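# Put a blue sponge flat on the shelf's top tier

## Task

Get a blue sponge lying flat on the upper level of the shelf. The shelf must not be shifted, any other sponges on it must stay flat and separate from each other, and by the end neither gripper may be in contact with any sponge.

## Robot and tools

Robot: two arms, left_arm and right_arm, each ending in a two-finger parallel gripper with a wrist camera. In the scene frame the origin sits at table-top height midway between the nominal bases. +x points out over the table, +z points up, and left_arm is on the +y side. Arm names do not match image left and right. Calibrated bases: left_arm at (+0.028, +0.365, +0.044) m and right_arm at (+0.028, -0.352, +0.027) m, each nearly unrotated. A camera stand is fixed behind the arms.

Frames: each arm reports its hand pose, velocities and targets in its own base frame. Fixed cameras and the table use the scene frame. Motion offsets run along that arm's base axes, and rotations turn about the Hand target's position. The fingers point along the gripper's +z and spread along its y. end_effector_position is the midpoint between the pads, about 1 cm short of the fingertips. Printed poses can be off by a few cm, more at long reach.

The row: every motion command uses rows of 14 numbers, each in [-1, 1]. The first seven belong to left_arm and the last seven to right_arm, in the order dx, dy, dz, rx, ry, rz, opening. dx, dy, dz and rx, ry, rz are offsets, not poses. They are measured from that arm's Hand target at the moment the action or move begins. 1.0 equals 0.6 m of travel or 180 degrees, and rx, ry, rz form a single rotation vector. opening is absolute: +1 is fully open (0.094 m) and -1 is shut. All six zeros re-request the current Hand target. Sending 0 as the opening is a real command (half open), so resend the present opening to leave a gripper unchanged.

execute_actions(actions, cameras): actions is a list of actions. Each action is a list of up to 15 rows, one per 1/30 s step, and a short list repeats its final row. Every row in one action counts from the same start pose, so rows are not added together. A later action starts again from the new Hand target, which means repeating an offset moves the hand further. cameras lists camera names, ["all"] or []. Images come only on request or when actions is empty.

move(target, speed, blend, opening_speed, grip_force, blocking, cameras): this drives straight-line paths. target is one 14-number row or a list of up to 15 rows, and every row counts from the same starting Hand targets. speed is the top path speed in m/s, from 0.002 to 2.9 with default 0.25, given as one value or one per target. Rotation is capped at twice that value in rad/s. blend, in metres, rounds corners between listed targets, and 0 makes the hand stop at each one. opening_speed sets how fast the commanded opening changes, in units per second on the -1..+1 scale, with a minimum of 0.2. Use a slow value to close on a soft sponge. grip_force is the force cap per finger pad in newtons, 10 to 50, and it persists once set. Lower caps close slowly. blocking=false returns after about 0.5 s while the move keeps running. Paths are capped at 10 s and do not avoid obstacles. Grippers lag and overshoot more when fast.

wait(seconds 0 to 10, cameras) lets time run with the last commands held. stop(cameras) brakes a running move. zoom_image(camera, region=[x0,y0,x1,y1]) magnifies part of the latest image from that camera, in pixels, at most 504 wide and 504 high. The camera names are cam_head_left, cam_head_right, cam_left_wrist and cam_right_wrist, each 896x504. read_manual(section="licences") returns only licence text. finished_scene(scene) takes the current scene number and ends the scene for good, so call it only once the sponge sits flat and the grippers are clear.

Results: the state gives end_effector_position (m) and end_effector_quat_wxyz per arm in base frame, plus Hand target, which is the last commanded pose after clipping and the reference for the next offsets. Tool commands are also listed. grip_measured is the measured opening on the command scale. Joint positions end with the finger opening in metres. Joint velocities may read "within noise". Joint torques include gravity and friction and have offsets, and joints 1 to 3 wrap at ±28 N m. Motor temperatures are reported too. Plain action calls also print sampled step positions. A move adds a "move:" line, whose ending can be done, off_target, moving, held or fault. done means at rest within 10 mm and 2 degrees. limits=paced means the pose was clipped and limits=held means steps were withheld. Neither done nor off_target tells you whether the gripper is touching something.

Controller behaviour: each step, orientation is clipped to within 40 degrees of the measured one, and position takes priority over orientation. Friction and load can leave the hand a few cm short of target. Waiting will not close that gap. Send the next command, or the remaining distance as an offset. Very small moves may not start at all. A blocked arm keeps pushing until you command it back past the contact.

Avoid: dropping the sponge or releasing it while it moves. Avoid fast impacts and deep targets beyond a contact, and never strike the shelf, table or stand hard. Never let the grippers, wrists or cameras meet each other, and never close one gripper on the other's fingers. Do not knock anything off the table. Do not route a path close to an arm's own base. Go around it instead. Do not hold loads or stretch arms for long: heat gives a MOTOR HOT line at 75 °C, folds the arm at 90 °C and drops it at 100 °C. To release, command an opening well above grip_measured, then lift clear of all sponges.

Each tool is called after ">>>" as name(argument=value, ...), one argument or row to a line, values as JSON.

## Session

>>> execute_actions(
  actions=[],
)

Scene clock: 0.00 s.
left_arm: end_effector_position=(+0.4057, +0.0233, +0.1009) grip_measured=+1.000 end_effector_quat_wxyz=(+0.592, -0.061, +0.803, -0.007) | right_arm: end_effector_position=(+0.4054, -0.0345, +0.1184) grip_measured=+1.000 end_effector_quat_wxyz=(+0.612, +0.054, +0.785, -0.084)
Joint positions: left_arm=[0.048 1.581 0.38 0.898 -0.015 -0.093 0.094] | right_arm=[0 1.563 0.378 0.94 0.199 -0.019 0.094]
Joint velocities: within noise
Joint torques (N m): no reading
Motor temperatures (°C): left_arm=[26 27 29 25 24 27 28] | right_arm=[28 29 27 27 27 28 28]
Heat: left arm: 29 °C; right arm: 29 °C.
Hand target: left_arm +0.4108, +0.0244, +0.1161; +0.610, -0.060, +0.791, -0.004 | right_arm +0.4098, -0.0359, +0.1341; +0.629, +0.060, +0.770, -0.083
Tool commands: left_gripper/opening=+1.0 right_gripper/opening=+1.0

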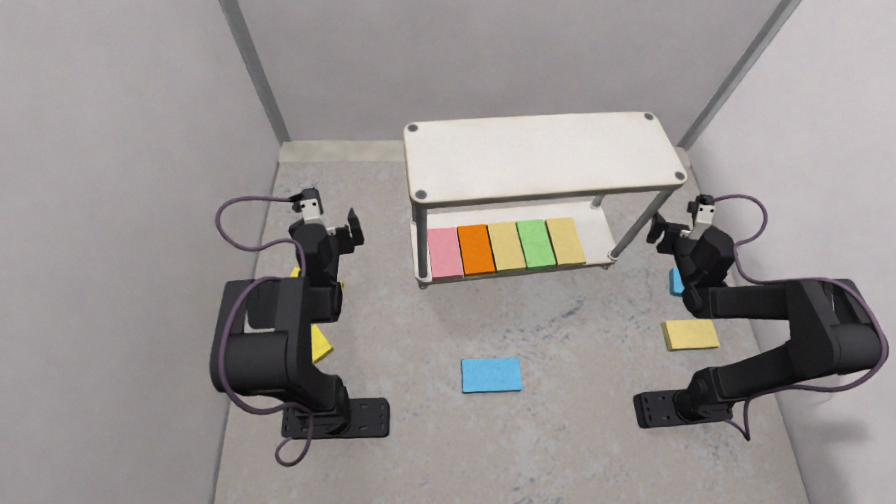

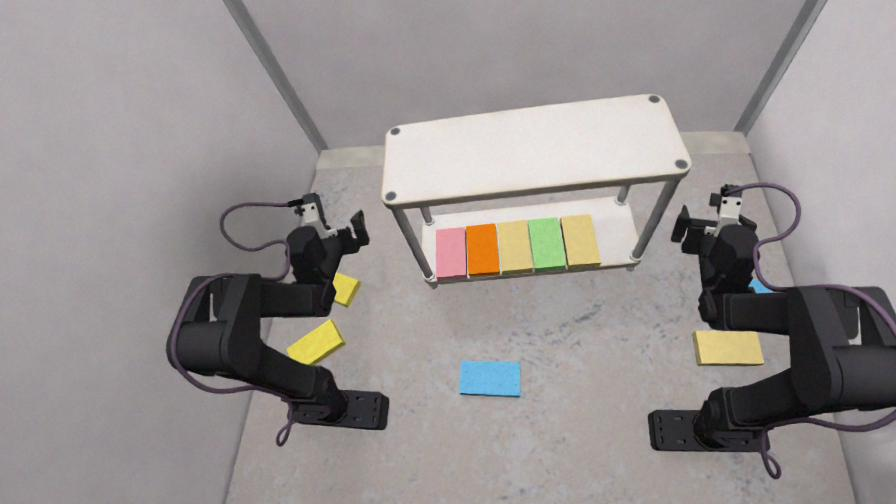

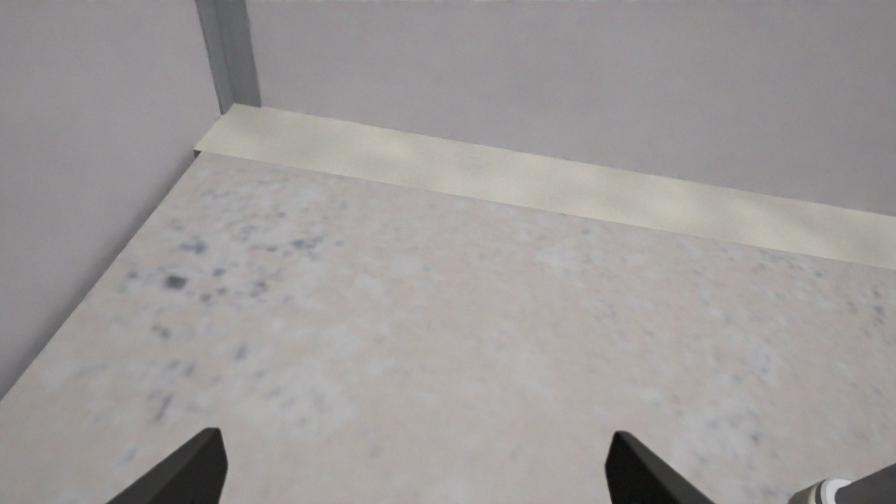

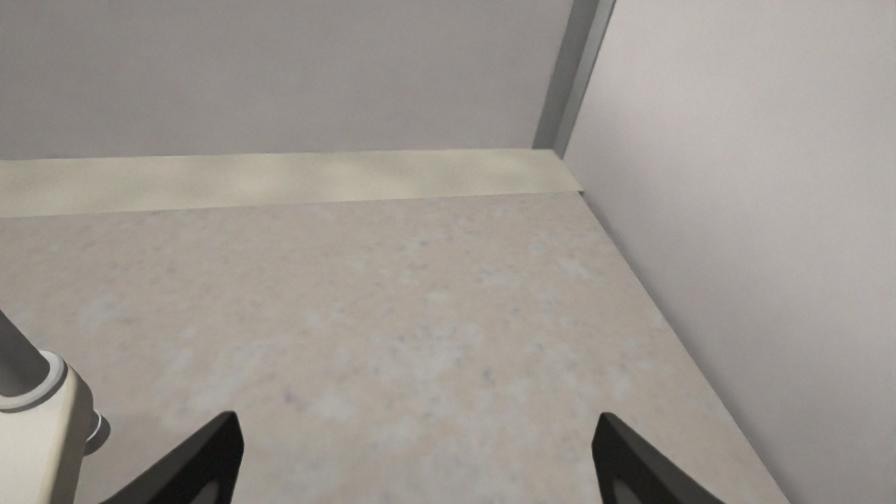

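>>> move(
  target=[
    [-0.2,0,0.25,0,0,0,1,0,0,0,0,0,0,1],
    [-0.52,-0.37,0.26,0.177,0.209,-0.43,1,0,0,0,0,0,0,1],
  ],
  blend=[0.04,0],
  speed=0.4,
  cameras=["all"],
)

Scene clock: 4.80 s.
left_arm: end_effector_position=(+0.1021, -0.1992, +0.2564) grip_measured=+1.000 end_effector_quat_wxyz=(+0.192, +0.592, +0.769, -0.147) | right_arm: end_effector_position=(+0.4054, -0.0345, +0.1184) grip_measured=+1.000 end_effector_quat_wxyz=(+0.612, +0.054, +0.785, -0.084)
Joint positions: left_arm=[-0.978 1.07 1.363 -1.397 0.154 0.299 0.094] | right_arm=[0 1.563 0.378 0.94 0.199 -0.019 0.094]
Joint torques (N m): left_arm=[-0.4 -0.76 8.46 0.78 0.12 -0.09] | right_arm=[-0.1 -5.96 5.05 2.25 -0.01 0]
Heat: left arm: 30 °C; right arm: 29 °C.
Hand target: left_arm +0.0988, -0.1976, +0.2721; +0.204, +0.588, +0.767, -0.157 | right_arm +0.4098, -0.0359, +0.1341; +0.629, +0.060, +0.770, -0.083
Off the commanded pose: left_arm 0.016 m, 2 deg | right_arm 0.016 m, 3 deg.
move: off_target (left_arm, right_arm)

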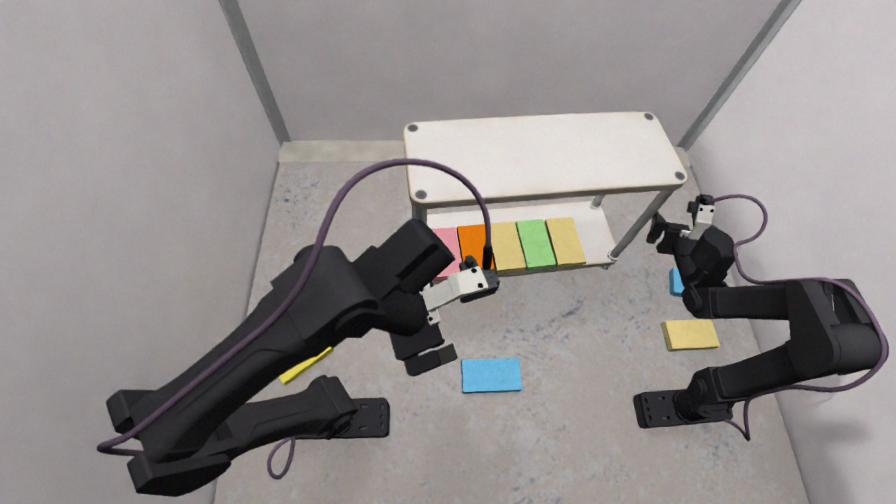

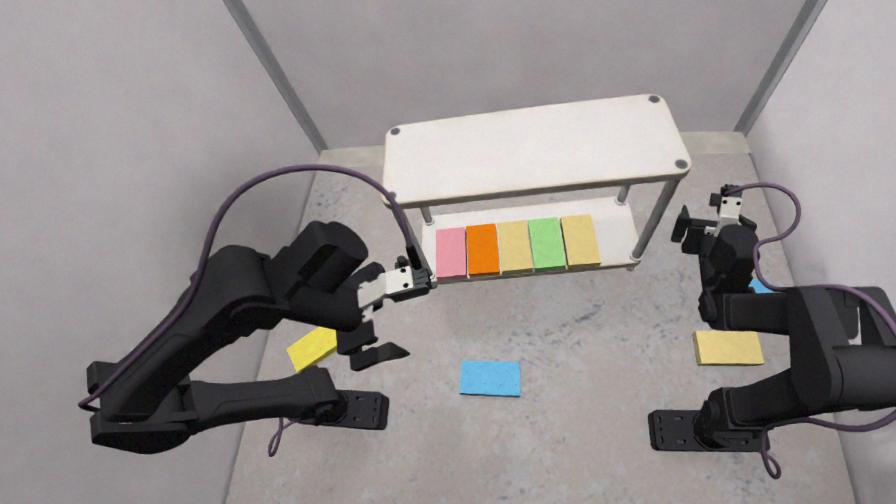

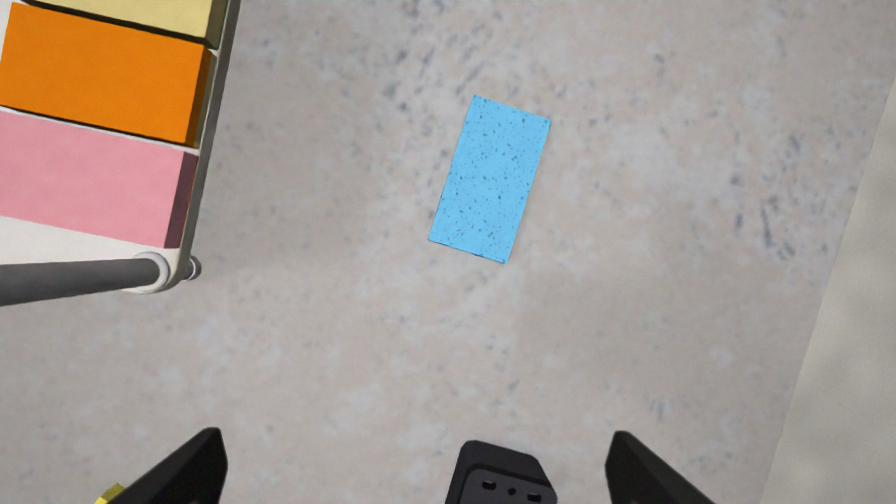

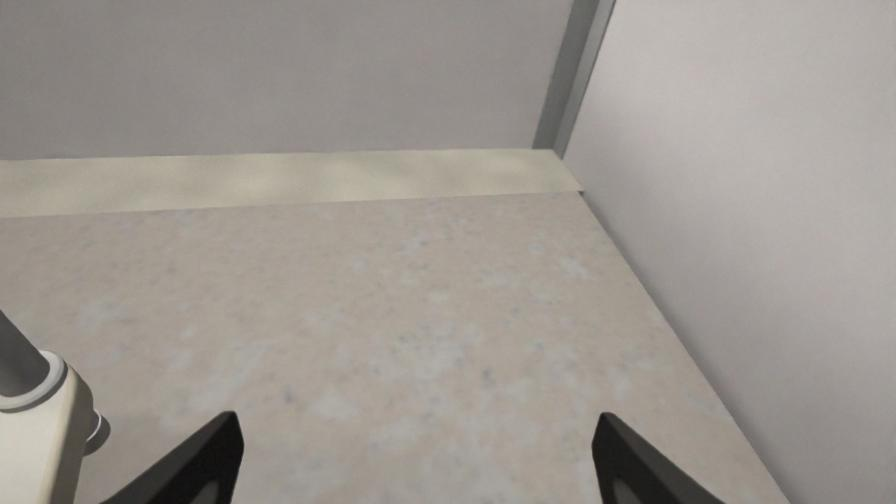

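>>> move(
  target=[-0.021,-0.202,-0.303,-0.072,-0.01,-0.089,1,0,0,0,0,0,0,1],
  cameras=["all"],
)

Scene clock: 8.80 s.
left_arm: end_effector_position=(+0.0929, -0.3123, +0.0896) grip_measured=+1.000 end_effector_quat_wxyz=(+0.249, +0.659, +0.667, -0.242) | right_arm: end_effector_position=(+0.4054, -0.0345, +0.1184) grip_measured=+1.000 end_effector_quat_wxyz=(+0.612, +0.054, +0.785, -0.084)
Joint positions: left_arm=[-1.14 1.242 0.651 -0.314 0.263 0.326 0.094] | right_arm=[0 1.563 0.378 0.94 0.199 -0.019 0.094]
Joint torques (N m): left_arm=[-0.44 -2.36 3.82 1.78 0.33 -0.03] | right_arm=[-0.09 -5.96 5.04 2.25 -0.01 0]
Heat: left arm: 30 °C; right arm: 30 °C.
Hand target: left_arm +0.0862, -0.3188, +0.0903; +0.257, +0.664, +0.652, -0.260 | right_arm +0.4098, -0.0359, +0.1341; +0.629, +0.060, +0.770, -0.083
Off the commanded pose: left_arm 0.009 m, 3 deg | right_arm 0.016 m, 3 deg.
move: off_target (left_arm, right_arm)

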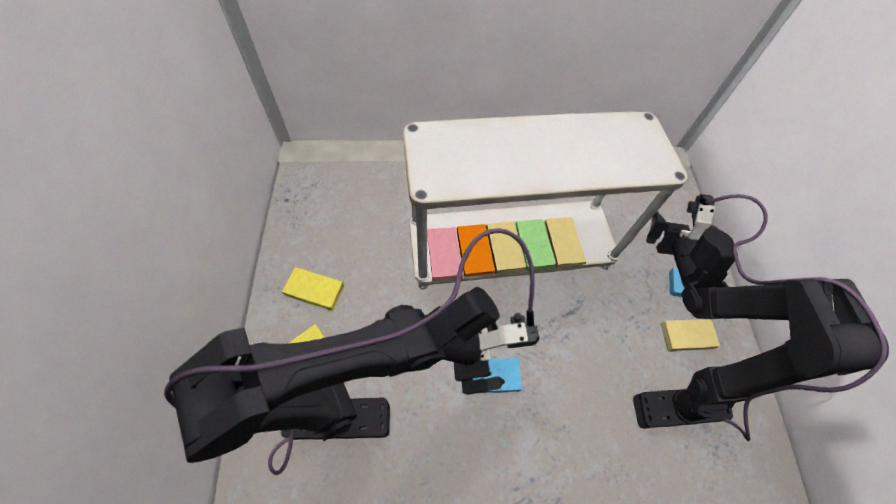

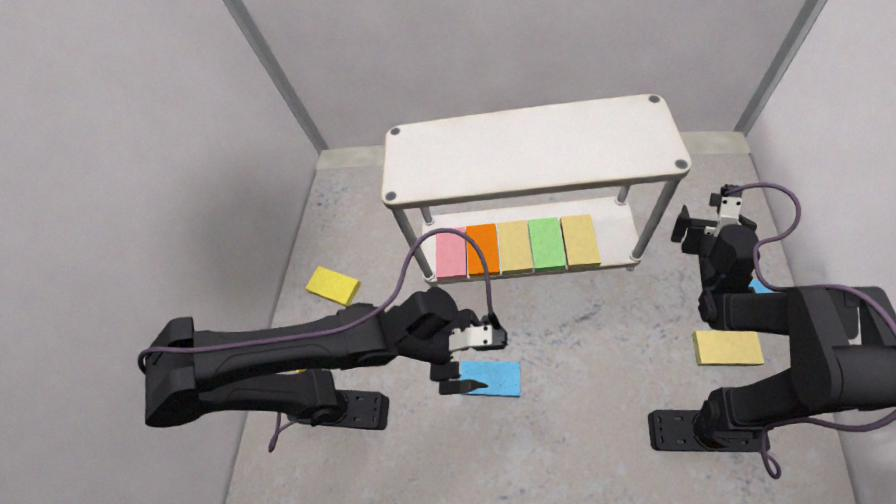

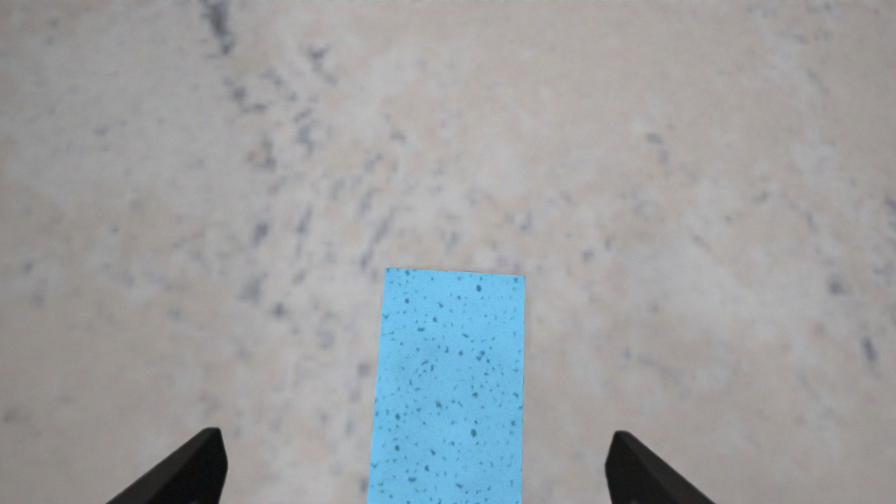

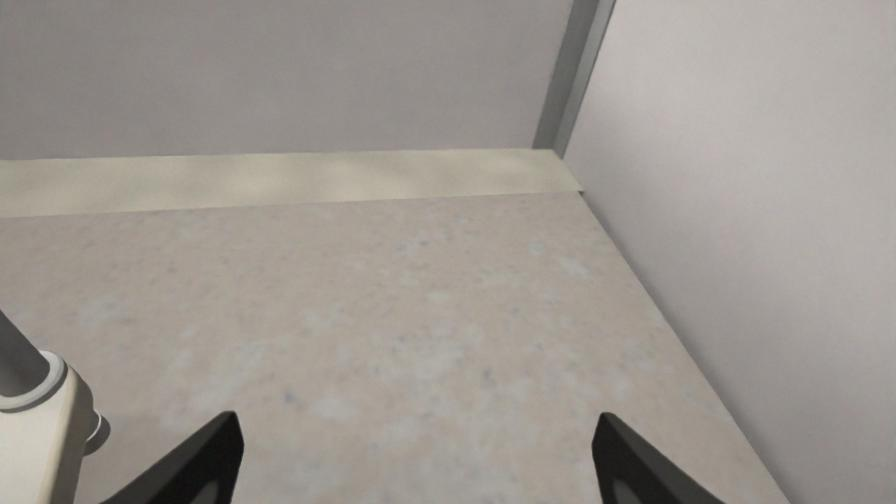

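>>> move(
  target=[-0.015,-0.008,-0.165,0.0,0.0,-0.012,1,0,0,0,0,0,0,1],
  speed=0.15,
  cameras=["cam_left_wrist","cam_head_right"],
)

Scene clock: 10.87 s.
left_arm: end_effector_position=(+0.0840, -0.3169, -0.0131) grip_measured=+1.000 end_effector_quat_wxyz=(+0.241, +0.671, +0.656, -0.246) | right_arm: end_effector_position=(+0.4054, -0.0345, +0.1184) grip_measured=+1.000 end_effector_quat_wxyz=(+0.612, +0.054, +0.785, -0.084)
Joint positions: left_arm=[-1.168 1.589 0.416 0.26 0.269 0.332 0.094] | right_arm=[0 1.563 0.378 0.94 0.199 -0.019 0.094]
Joint torques (N m): left_arm=[-0.47 -3.29 2.82 1.75 0.34 -0.01] | right_arm=[-0.1 -5.96 5.05 2.25 -0.01 0]
Heat: left arm: 30 °C; right arm: 31 °C.
Hand target: left_arm +0.0772, -0.3236, -0.0087; +0.252, +0.677, +0.639, -0.265 | right_arm +0.4098, -0.0359, +0.1341; +0.629, +0.060, +0.770, -0.083
Off the commanded pose: left_arm 0.010 m, 3 deg | right_arm 0.016 m, 3 deg.
move: off_target (left_arm, right_arm)
Images, in order (width x height): cam_head_right 896x504, cam_left_wrist 896x504.

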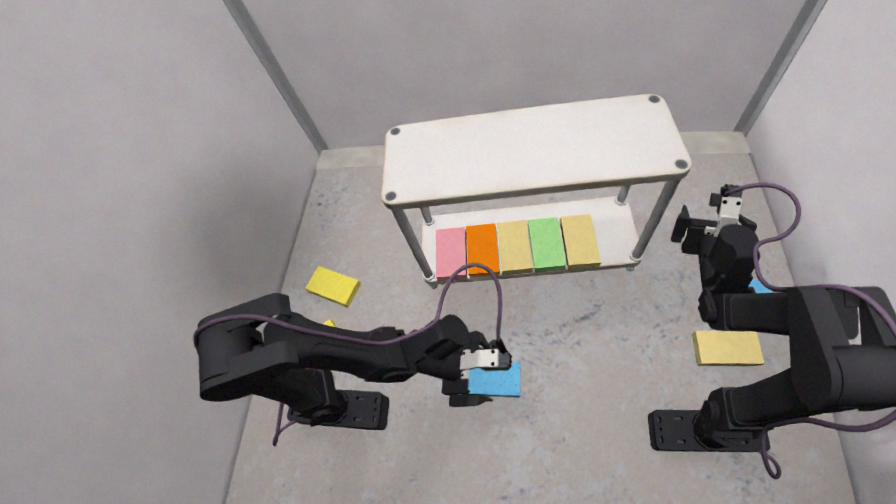

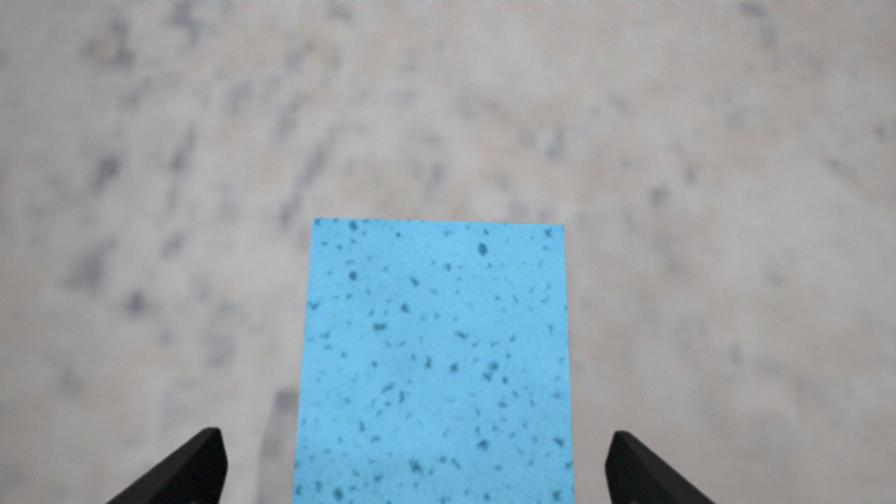

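>>> move(
  target=[
    [-0.006,-0.002,-0.018,0,0,0,1,0,0,0,0,0,0,1],
    [-0.006,-0.002,-0.018,0,0,0,0.18,0,0,0,0,0,0,1],
  ],
  speed=0.08,
  opening_speed=0.5,
  grip_force=25,
  cameras=["cam_left_wrist"],
)

Scene clock: 14.97 s.
left_arm: end_effector_position=(+0.0787, -0.3184, -0.0238) grip_measured=+0.401 end_effector_quat_wxyz=(+0.241, +0.675, +0.651, -0.249) | right_arm: end_effector_position=(+0.4054, -0.0345, +0.1184) grip_measured=+1.000 end_effector_quat_wxyz=(+0.612, +0.054, +0.785, -0.084)
Joint positions: left_arm=[-1.185 1.645 0.398 0.34 0.269 0.329 0.066] | right_arm=[0 1.563 0.378 0.94 0.199 -0.019 0.094]
Joint torques (N m): left_arm=[-0.47 -3.37 2.62 1.74 0.25 -0.1] | right_arm=[-0.1 -5.96 5.05 2.25 -0.01 0]
Motor temperatures (°C): left_arm=[26 27 30 27 24 27 28] | right_arm=[28 30 27 32 27 28 28]
Heat: left arm: 30 °C; right arm: 32 °C.
Hand target: left_arm +0.0736, -0.3248, -0.0195; +0.252, +0.677, +0.639, -0.265 | right_arm +0.4098, -0.0359, +0.1341; +0.629, +0.060, +0.770, -0.083
Off the commanded pose: left_arm 0.009 m, 3 deg | right_arm 0.016 m, 3 deg.
grip_force (N): 25, 25
move: off_target (left_arm, right_arm); target 2's new opening was sent with left_arm's hand 0.009 m and 3 deg from that target
Images, in order (width x height): cam_left_wrist 896x504.

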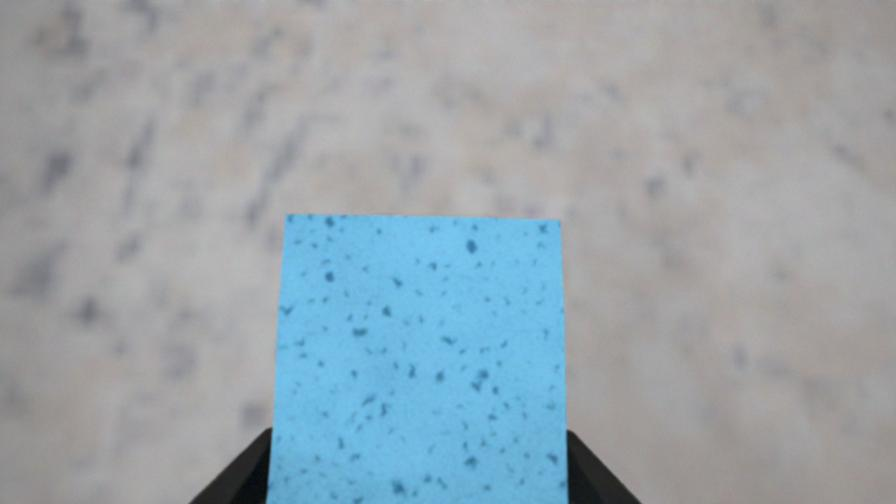

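>>> move(
  target=[
    [0,0,0.25,0,0,0,0.18,0,0,0,0,0,0,1],
    [0.15,0.2,0.6,0,0,0.12,0.18,0,0,0,0,0,0,1],
    [0.327,0.375,0.667,0,0,0.35,0.18,0,0,0,0,0,0,1],
  ],
  blend=[0.05,0.05,0],
  speed=[0.15,0.25,0.3],
  cameras=["all"],
)

Scene clock: 19.63 s.
left_arm: end_effector_position=(+0.2760, -0.1026, +0.3699) grip_measured=+0.400 end_effector_quat_wxyz=(+0.347, +0.248, +0.900, -0.095) | right_arm: end_effector_position=(+0.4054, -0.0345, +0.1184) grip_measured=+1.000 end_effector_quat_wxyz=(+0.612, +0.054, +0.785, -0.084)
Joint positions: left_arm=[-0.238 1.326 1.892 -1.423 0.198 0.225 0.066] | right_arm=[0 1.563 0.378 0.94 0.199 -0.019 0.094]
Joint torques (N m): left_arm=[0.43 -1.77 7.57 1.04 -0.01 -0.09] | right_arm=[-0.1 -5.96 5.04 2.25 -0.01 0]
Heat: left arm: 31 °C; right arm: 33 °C.
Hand target: left_arm +0.2698, -0.0998, +0.3807; +0.353, +0.243, +0.898, -0.094 | right_arm +0.4098, -0.0359, +0.1341; +0.629, +0.060, +0.770, -0.083
Off the commanded pose: left_arm 0.013 m, 1 deg | right_arm 0.016 m, 3 deg.
grip_force (N): 25, 25
move: off_target (left_arm, right_arm)

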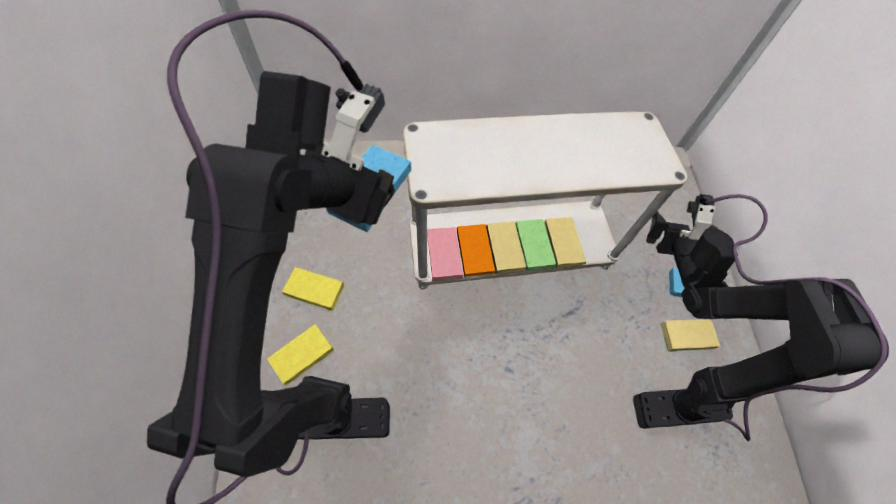

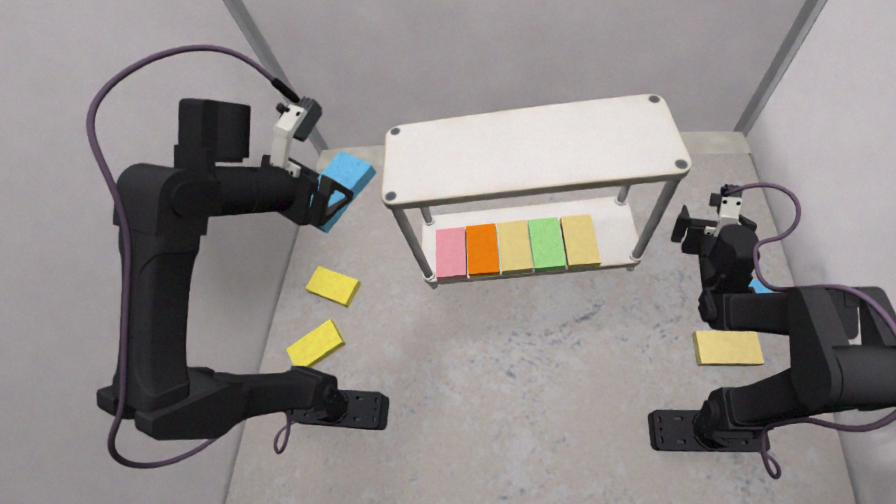

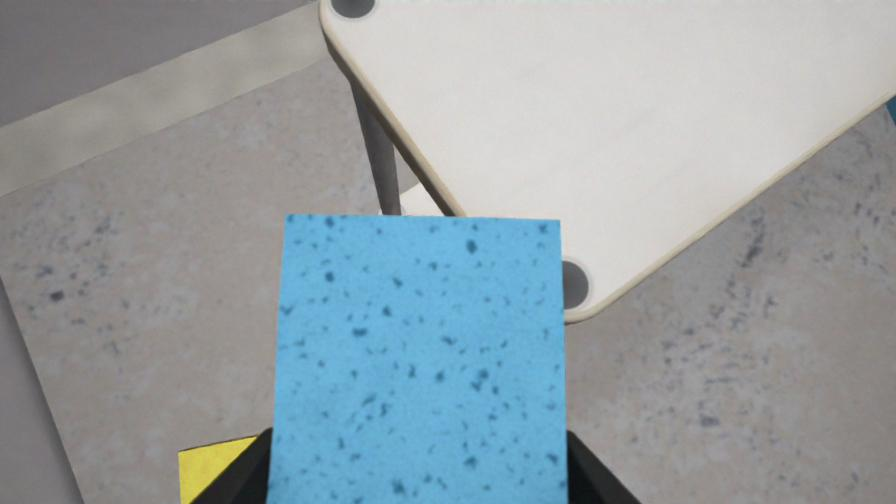

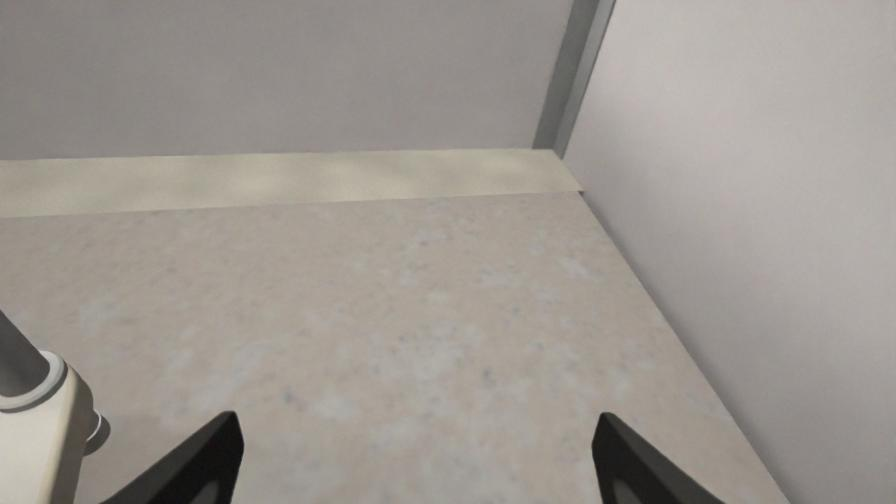

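>>> move(
  target=[-0.13,-0.12,0.03,0,0,0,0.18,0,0,0,0,0,0,1],
  cameras=["cam_left_wrist"],
)

Scene clock: 21.83 s.
left_arm: end_effector_position=(+0.1947, -0.1803, +0.3924) grip_measured=+0.400 end_effector_quat_wxyz=(+0.356, +0.251, +0.894, -0.107) | right_arm: end_effector_position=(+0.4054, -0.0345, +0.1184) grip_measured=+1.000 end_effector_quat_wxyz=(+0.612, +0.054, +0.785, -0.084)
Joint positions: left_arm=[-0.91 1.293 1.986 -1.532 -0.236 -0.272 0.066] | right_arm=[0 1.563 0.378 0.94 0.199 -0.019 0.094]
Joint torques (N m): left_arm=[-0.4 -1.05 5.91 1.05 -0.33 -0.11] | right_arm=[-0.09 -5.96 5.05 2.25 -0.01 0]
Heat: left arm: 31 °C; right arm: 33 °C.
Hand target: left_arm +0.1918, -0.1718, +0.3987; +0.353, +0.243, +0.898, -0.094 | right_arm +0.4098, -0.0359, +0.1341; +0.629, +0.060, +0.770, -0.083
Off the commanded pose: left_arm 0.011 m, 2 deg | right_arm 0.016 m, 3 deg.
joint sent to its limit (left arm) — joint 4 (wrist pitch), lower limit. The joint targets are off in position, not in orientation.
grip_force (N): 25, 25
move: off_target (left_arm, right_arm)
Images, in order (width x height): cam_left_wrist 896x504.

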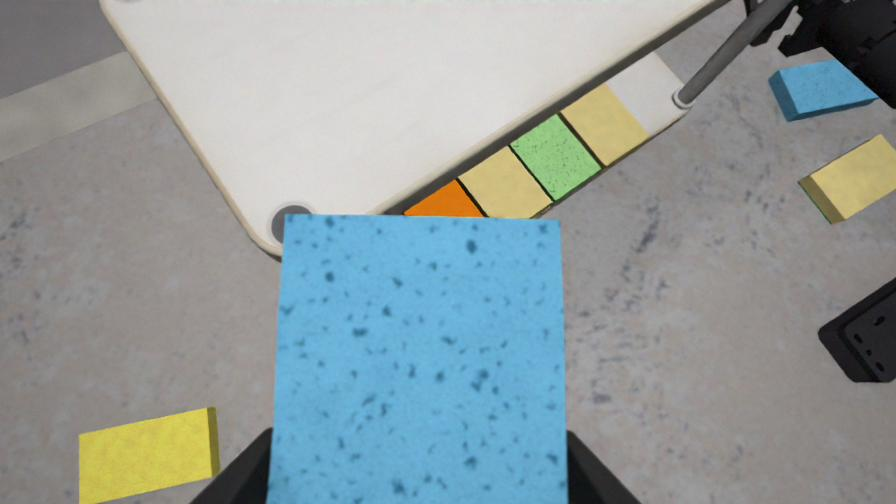

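>>> move(
  target=[0.297,-0.13,0.025,0,0,0.067,0.18,0,0,0,0,0,0,1],
  cameras=["all"],
)

Scene clock: 24.17 s.
left_arm: end_effector_position=(+0.3716, -0.2596, +0.4004) grip_measured=+0.400 end_effector_quat_wxyz=(+0.400, +0.154, +0.899, -0.087) | right_arm: end_effector_position=(+0.4054, -0.0345, +0.1184) grip_measured=+1.000 end_effector_quat_wxyz=(+0.612, +0.054, +0.785, -0.084)
Joint positions: left_arm=[-0.706 2.046 2.828 -1.536 -0.239 -0.263 0.066] | right_arm=[0 1.563 0.378 0.94 0.199 -0.019 0.094]
Joint torques (N m): left_arm=[0.46 -7.21 6.22 1.27 -0.31 0.03] | right_arm=[-0.1 -5.96 5.05 2.25 -0.01 0.01]
Heat: left arm: 31 °C; right arm: 34 °C.
Hand target: left_arm +0.3700, -0.2498, +0.4137; +0.361, +0.147, +0.919, -0.056 | right_arm +0.4098, -0.0359, +0.1341; +0.629, +0.060, +0.770, -0.083
Off the commanded pose: left_arm 0.017 m, 6 deg | right_arm 0.016 m, 3 deg.
elbow stopped short (left arm): the move would have taken joint 3 (elbow) straighter than the controller allows.
grip_force (N): 25, 25
move: off_target (left_arm, right_arm)

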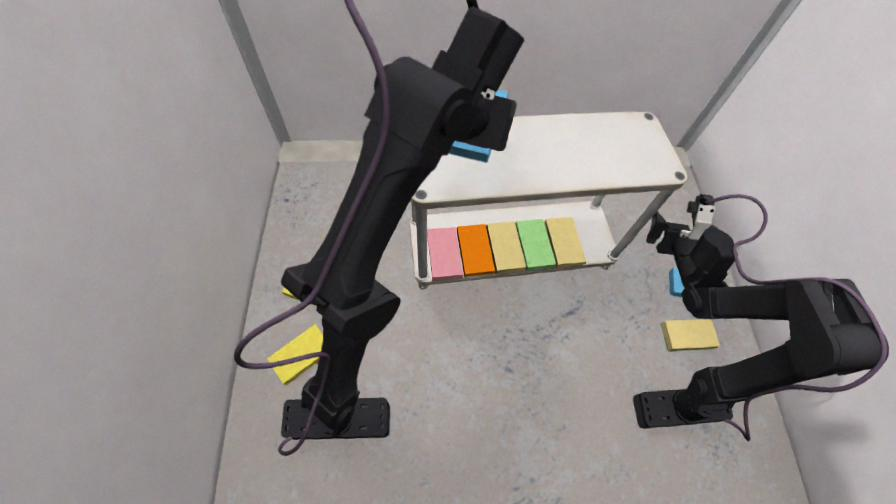

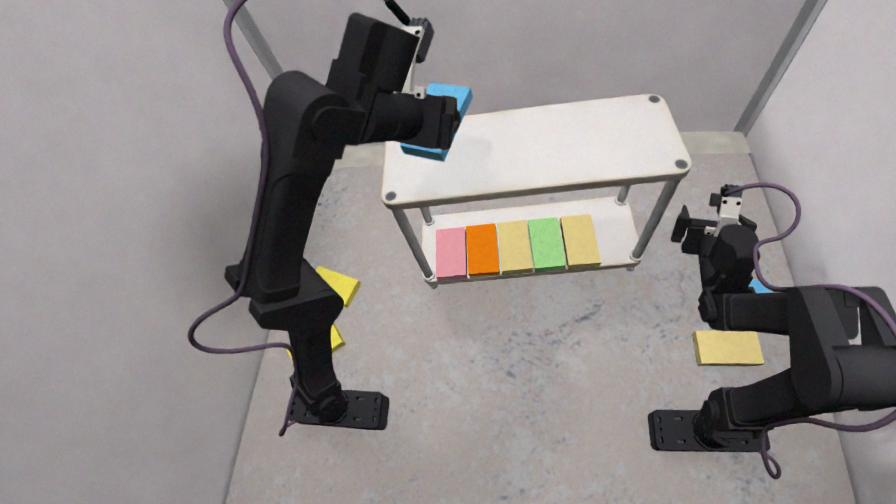

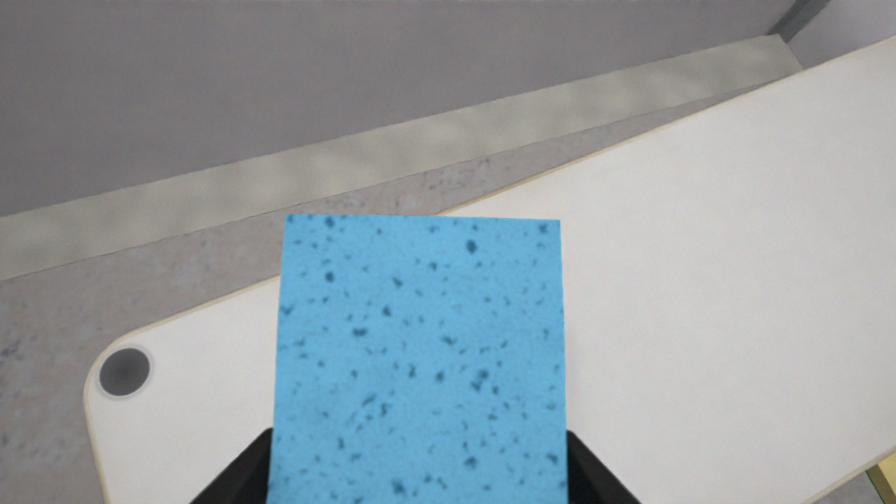

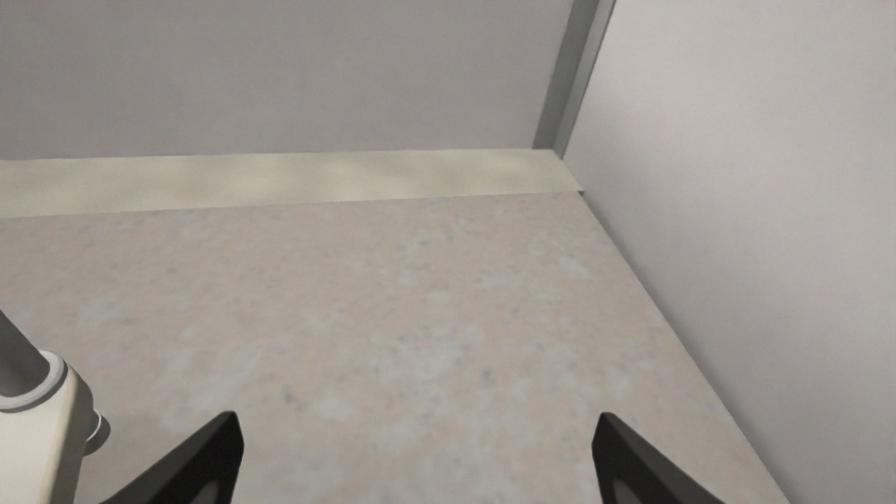

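>>> move(
  target=[0.0,0.01,-0.075,0,0,0,0.18,0,0,0,0,0,0,1],
  speed=0.12,
  cameras=["cam_head_left","cam_head_right"],
)

Scene clock: 27.57 s.
left_arm: end_effector_position=(+0.3648, -0.2494, +0.3466) grip_measured=+0.400 end_effector_quat_wxyz=(+0.324, +0.168, +0.930, -0.041) | right_arm: end_effector_position=(+0.4054, -0.0345, +0.1184) grip_measured=+1.000 end_effector_quat_wxyz=(+0.612, +0.054, +0.785, -0.084)
Joint positions: left_arm=[-0.699 1.974 2.552 -1.523 -0.239 -0.264 0.066] | right_arm=[0 1.563 0.378 0.94 0.199 -0.019 0.094]
Joint torques (N m): left_arm=[0.53 -9.84 3 1.71 -0.19 -0.09] | right_arm=[-0.1 -5.96 5.05 2.25 -0.01 0]
Heat: left arm: 31 °C; right arm: 34 °C.
Hand target: left_arm +0.3700, -0.2438, +0.3687; +0.361, +0.147, +0.919, -0.056 | right_arm +0.4098, -0.0359, +0.1341; +0.629, +0.060, +0.770, -0.083
Off the commanded pose: left_arm 0.023 m, 5 deg | right_arm 0.016 m, 3 deg.
grip_force (N): 25, 25
move: off_target (left_arm, right_arm)
Images, in order (width x height): cam_head_left 896x504, cam_head_right 896x504.

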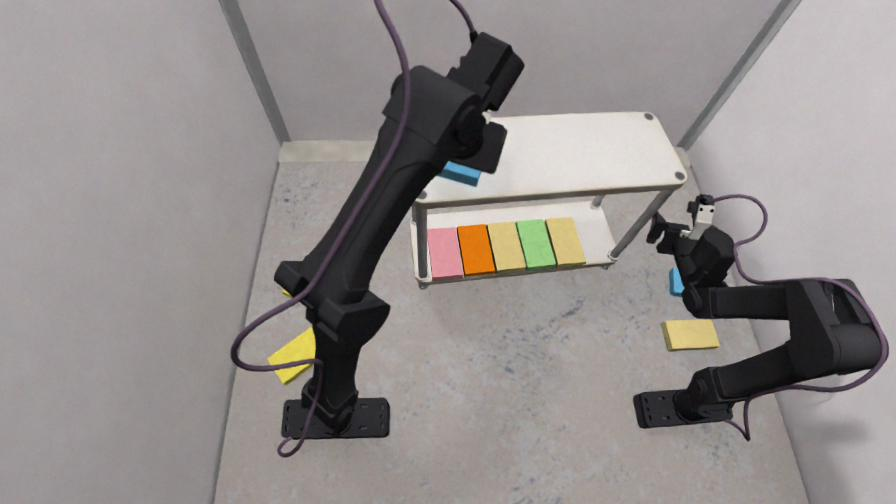

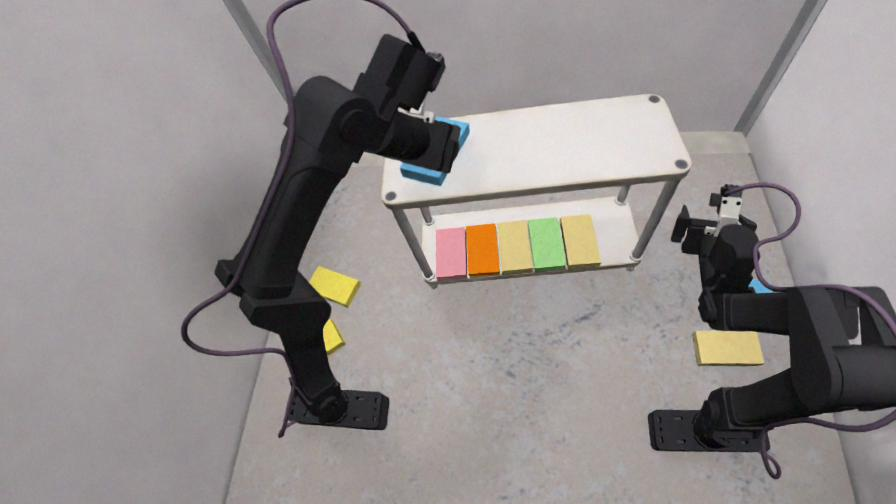

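>>> move(
  target=[0.0,0.0,-0.013,0,0,0,0.18,0,0,0,0,0,0,1],
  speed=0.05,
  cameras=["cam_head_right","cam_left_wrist"],
)

>>> zoom_image(
  camera="cam_head_right",
  region=[360, 90, 520, 210],
)

Scene clock: 29.10 s.
left_arm: end_effector_position=(+0.3659, -0.2503, +0.3367) grip_measured=+0.400 end_effector_quat_wxyz=(+0.321, +0.163, +0.932, -0.042) | right_arm: end_effector_position=(+0.4054, -0.0345, +0.1184) grip_measured=+1.000 end_effector_quat_wxyz=(+0.612, +0.054, +0.785, -0.084)
Joint positions: left_arm=[-0.699 1.928 2.429 -1.45 -0.239 -0.275 0.066] | right_arm=[0 1.563 0.378 0.94 0.199 -0.019 0.094]
Joint torques (N m): left_arm=[0.49 -10.14 3.3 1.7 -0.19 -0.08] | right_arm=[-0.09 -5.94 5.05 2.25 -0.01 0]
Heat: left arm: 31 °C; right arm: 34 °C.
Hand target: left_arm +0.3700, -0.2438, +0.3609; +0.361, +0.147, +0.919, -0.056 | right_arm +0.4098, -0.0359, +0.1341; +0.629, +0.060, +0.770, -0.083
Off the commanded pose: left_arm 0.025 m, 5 deg | right_arm 0.016 m, 3 deg.
grip_force (N): 25, 25
move: off_target (left_arm, right_arm)
Images, in order (width x height): cam_head_right 896x504, cam_left_wrist 896x504.

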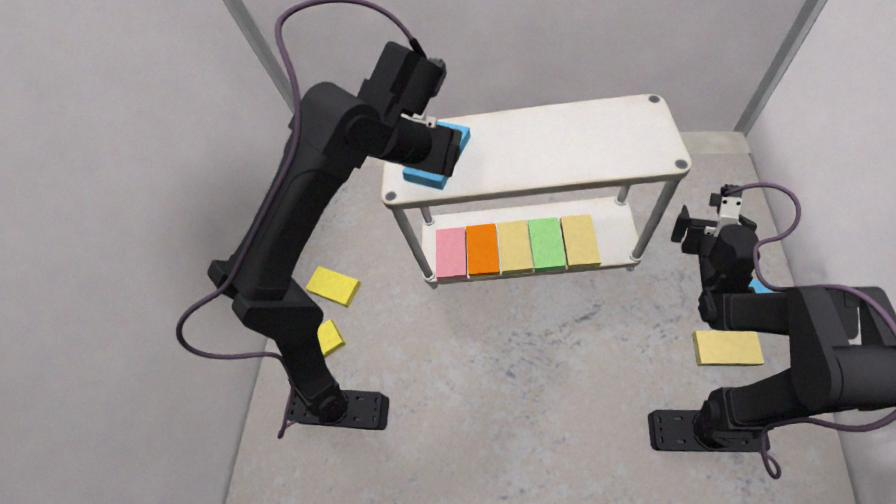

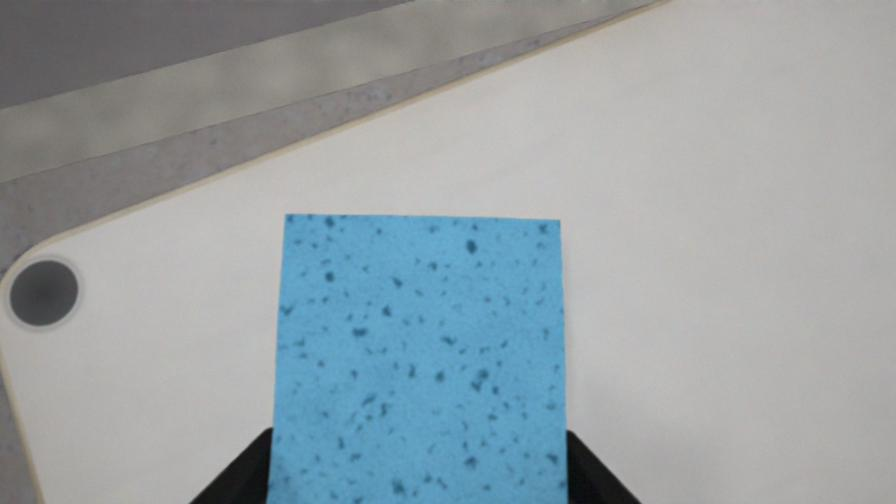

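Scaled by 3.150 from the camera's 896x504 image, which has a finer 1280x720 frame.

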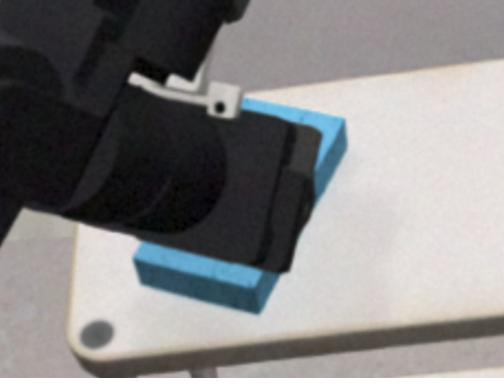

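>>> move(
  target=[0.0,0.0,-0.009,0,0,0,0.18,0,0,0,0,0,0,1],
  speed=0.04,
)

>>> move(
  target=[0.0,0.0,-0.009,0,0,0,0.18,0,0,0,0,0,0,1],
  speed=0.04,
  cameras=["cam_left_wrist","cam_head_right"],
)

>>> zoom_image(
  camera="cam_head_right",
  region=[360, 90, 520, 210],
)

Scene clock: 30.47 s.
left_arm: end_effector_position=(+0.3665, -0.2508, +0.3332) grip_measured=+0.400 end_effector_quat_wxyz=(+0.325, +0.161, +0.931, -0.044) | right_arm: end_effector_position=(+0.4054, -0.0345, +0.1184) grip_measured=+1.000 end_effector_quat_wxyz=(+0.612, +0.054, +0.785, -0.084)
Joint positions: left_arm=[-0.699 1.897 2.358 -1.401 -0.239 -0.277 0.066] | right_arm=[0 1.563 0.378 0.94 0.199 -0.019 0.094]
Joint torques (N m): left_arm=[0.5 -9.84 3.29 1.68 -0.19 -0.07] | right_arm=[-0.1 -5.96 5.05 2.25 -0.01 0]
Heat: left arm: 31 °C; right arm: 34 °C.
Hand target: left_arm +0.3700, -0.2438, +0.3555; +0.361, +0.147, +0.919, -0.056 | right_arm +0.4098, -0.0359, +0.1341; +0.629, +0.060, +0.770, -0.083
Off the commanded pose: left_arm 0.024 m, 5 deg | right_arm 0.016 m, 3 deg.
grip_force (N): 25, 25
move: off_target (left_arm, right_arm)

Scene clock: 31.53 s.
left_arm: end_effector_position=(+0.3672, -0.2514, +0.3321) grip_measured=+0.400 end_effector_quat_wxyz=(+0.332, +0.160, +0.928, -0.048) | right_arm: end_effector_position=(+0.4054, -0.0345, +0.1184) grip_measured=+1.000 end_effector_quat_wxyz=(+0.612, +0.054, +0.785, -0.084)
Joint positions: left_arm=[-0.699 1.868 2.299 -1.354 -0.239 -0.277 0.066] | right_arm=[0 1.563 0.378 0.94 0.199 -0.019 0.094]
Joint torques (N m): left_arm=[0.5 -9.43 3.32 1.6 -0.19 -0.07] | right_arm=[-0.1 -5.96 5.05 2.25 -0.01 0]
Heat: left arm: 31 °C; right arm: 35 °C.
Hand target: left_arm +0.3700, -0.2438, +0.3501; +0.361, +0.147, +0.919, -0.056 | right_arm +0.4098, -0.0359, +0.1341; +0.629, +0.060, +0.770, -0.083
Off the commanded pose: left_arm 0.020 m, 4 deg | right_arm 0.016 m, 3 deg.
grip_force (N): 25, 25
move: off_target (left_arm, right_arm)
Images, in order (width x height): cam_head_right 896x504, cam_left_wrist 896x504.

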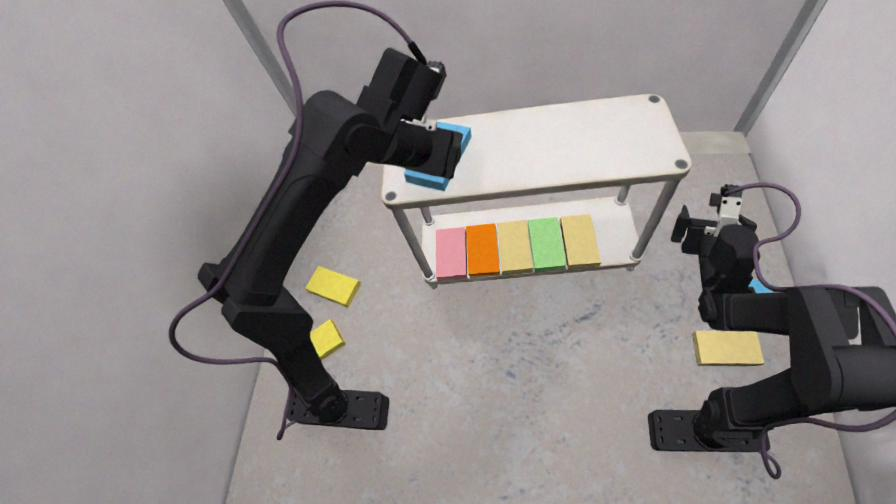

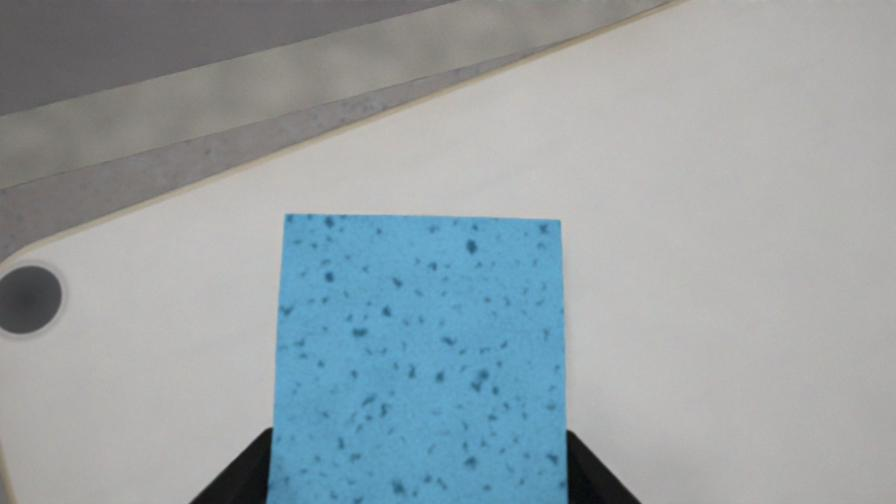

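Scaled by 3.150 from the camera's 896x504 image, which has a finer 1280x720 frame.

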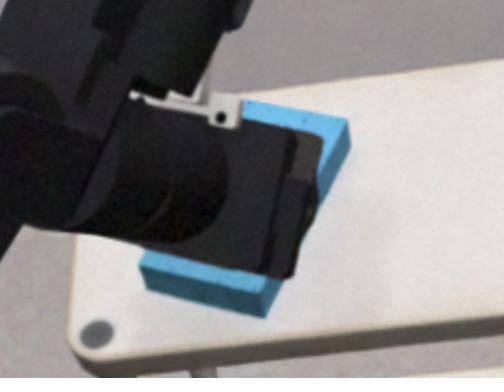

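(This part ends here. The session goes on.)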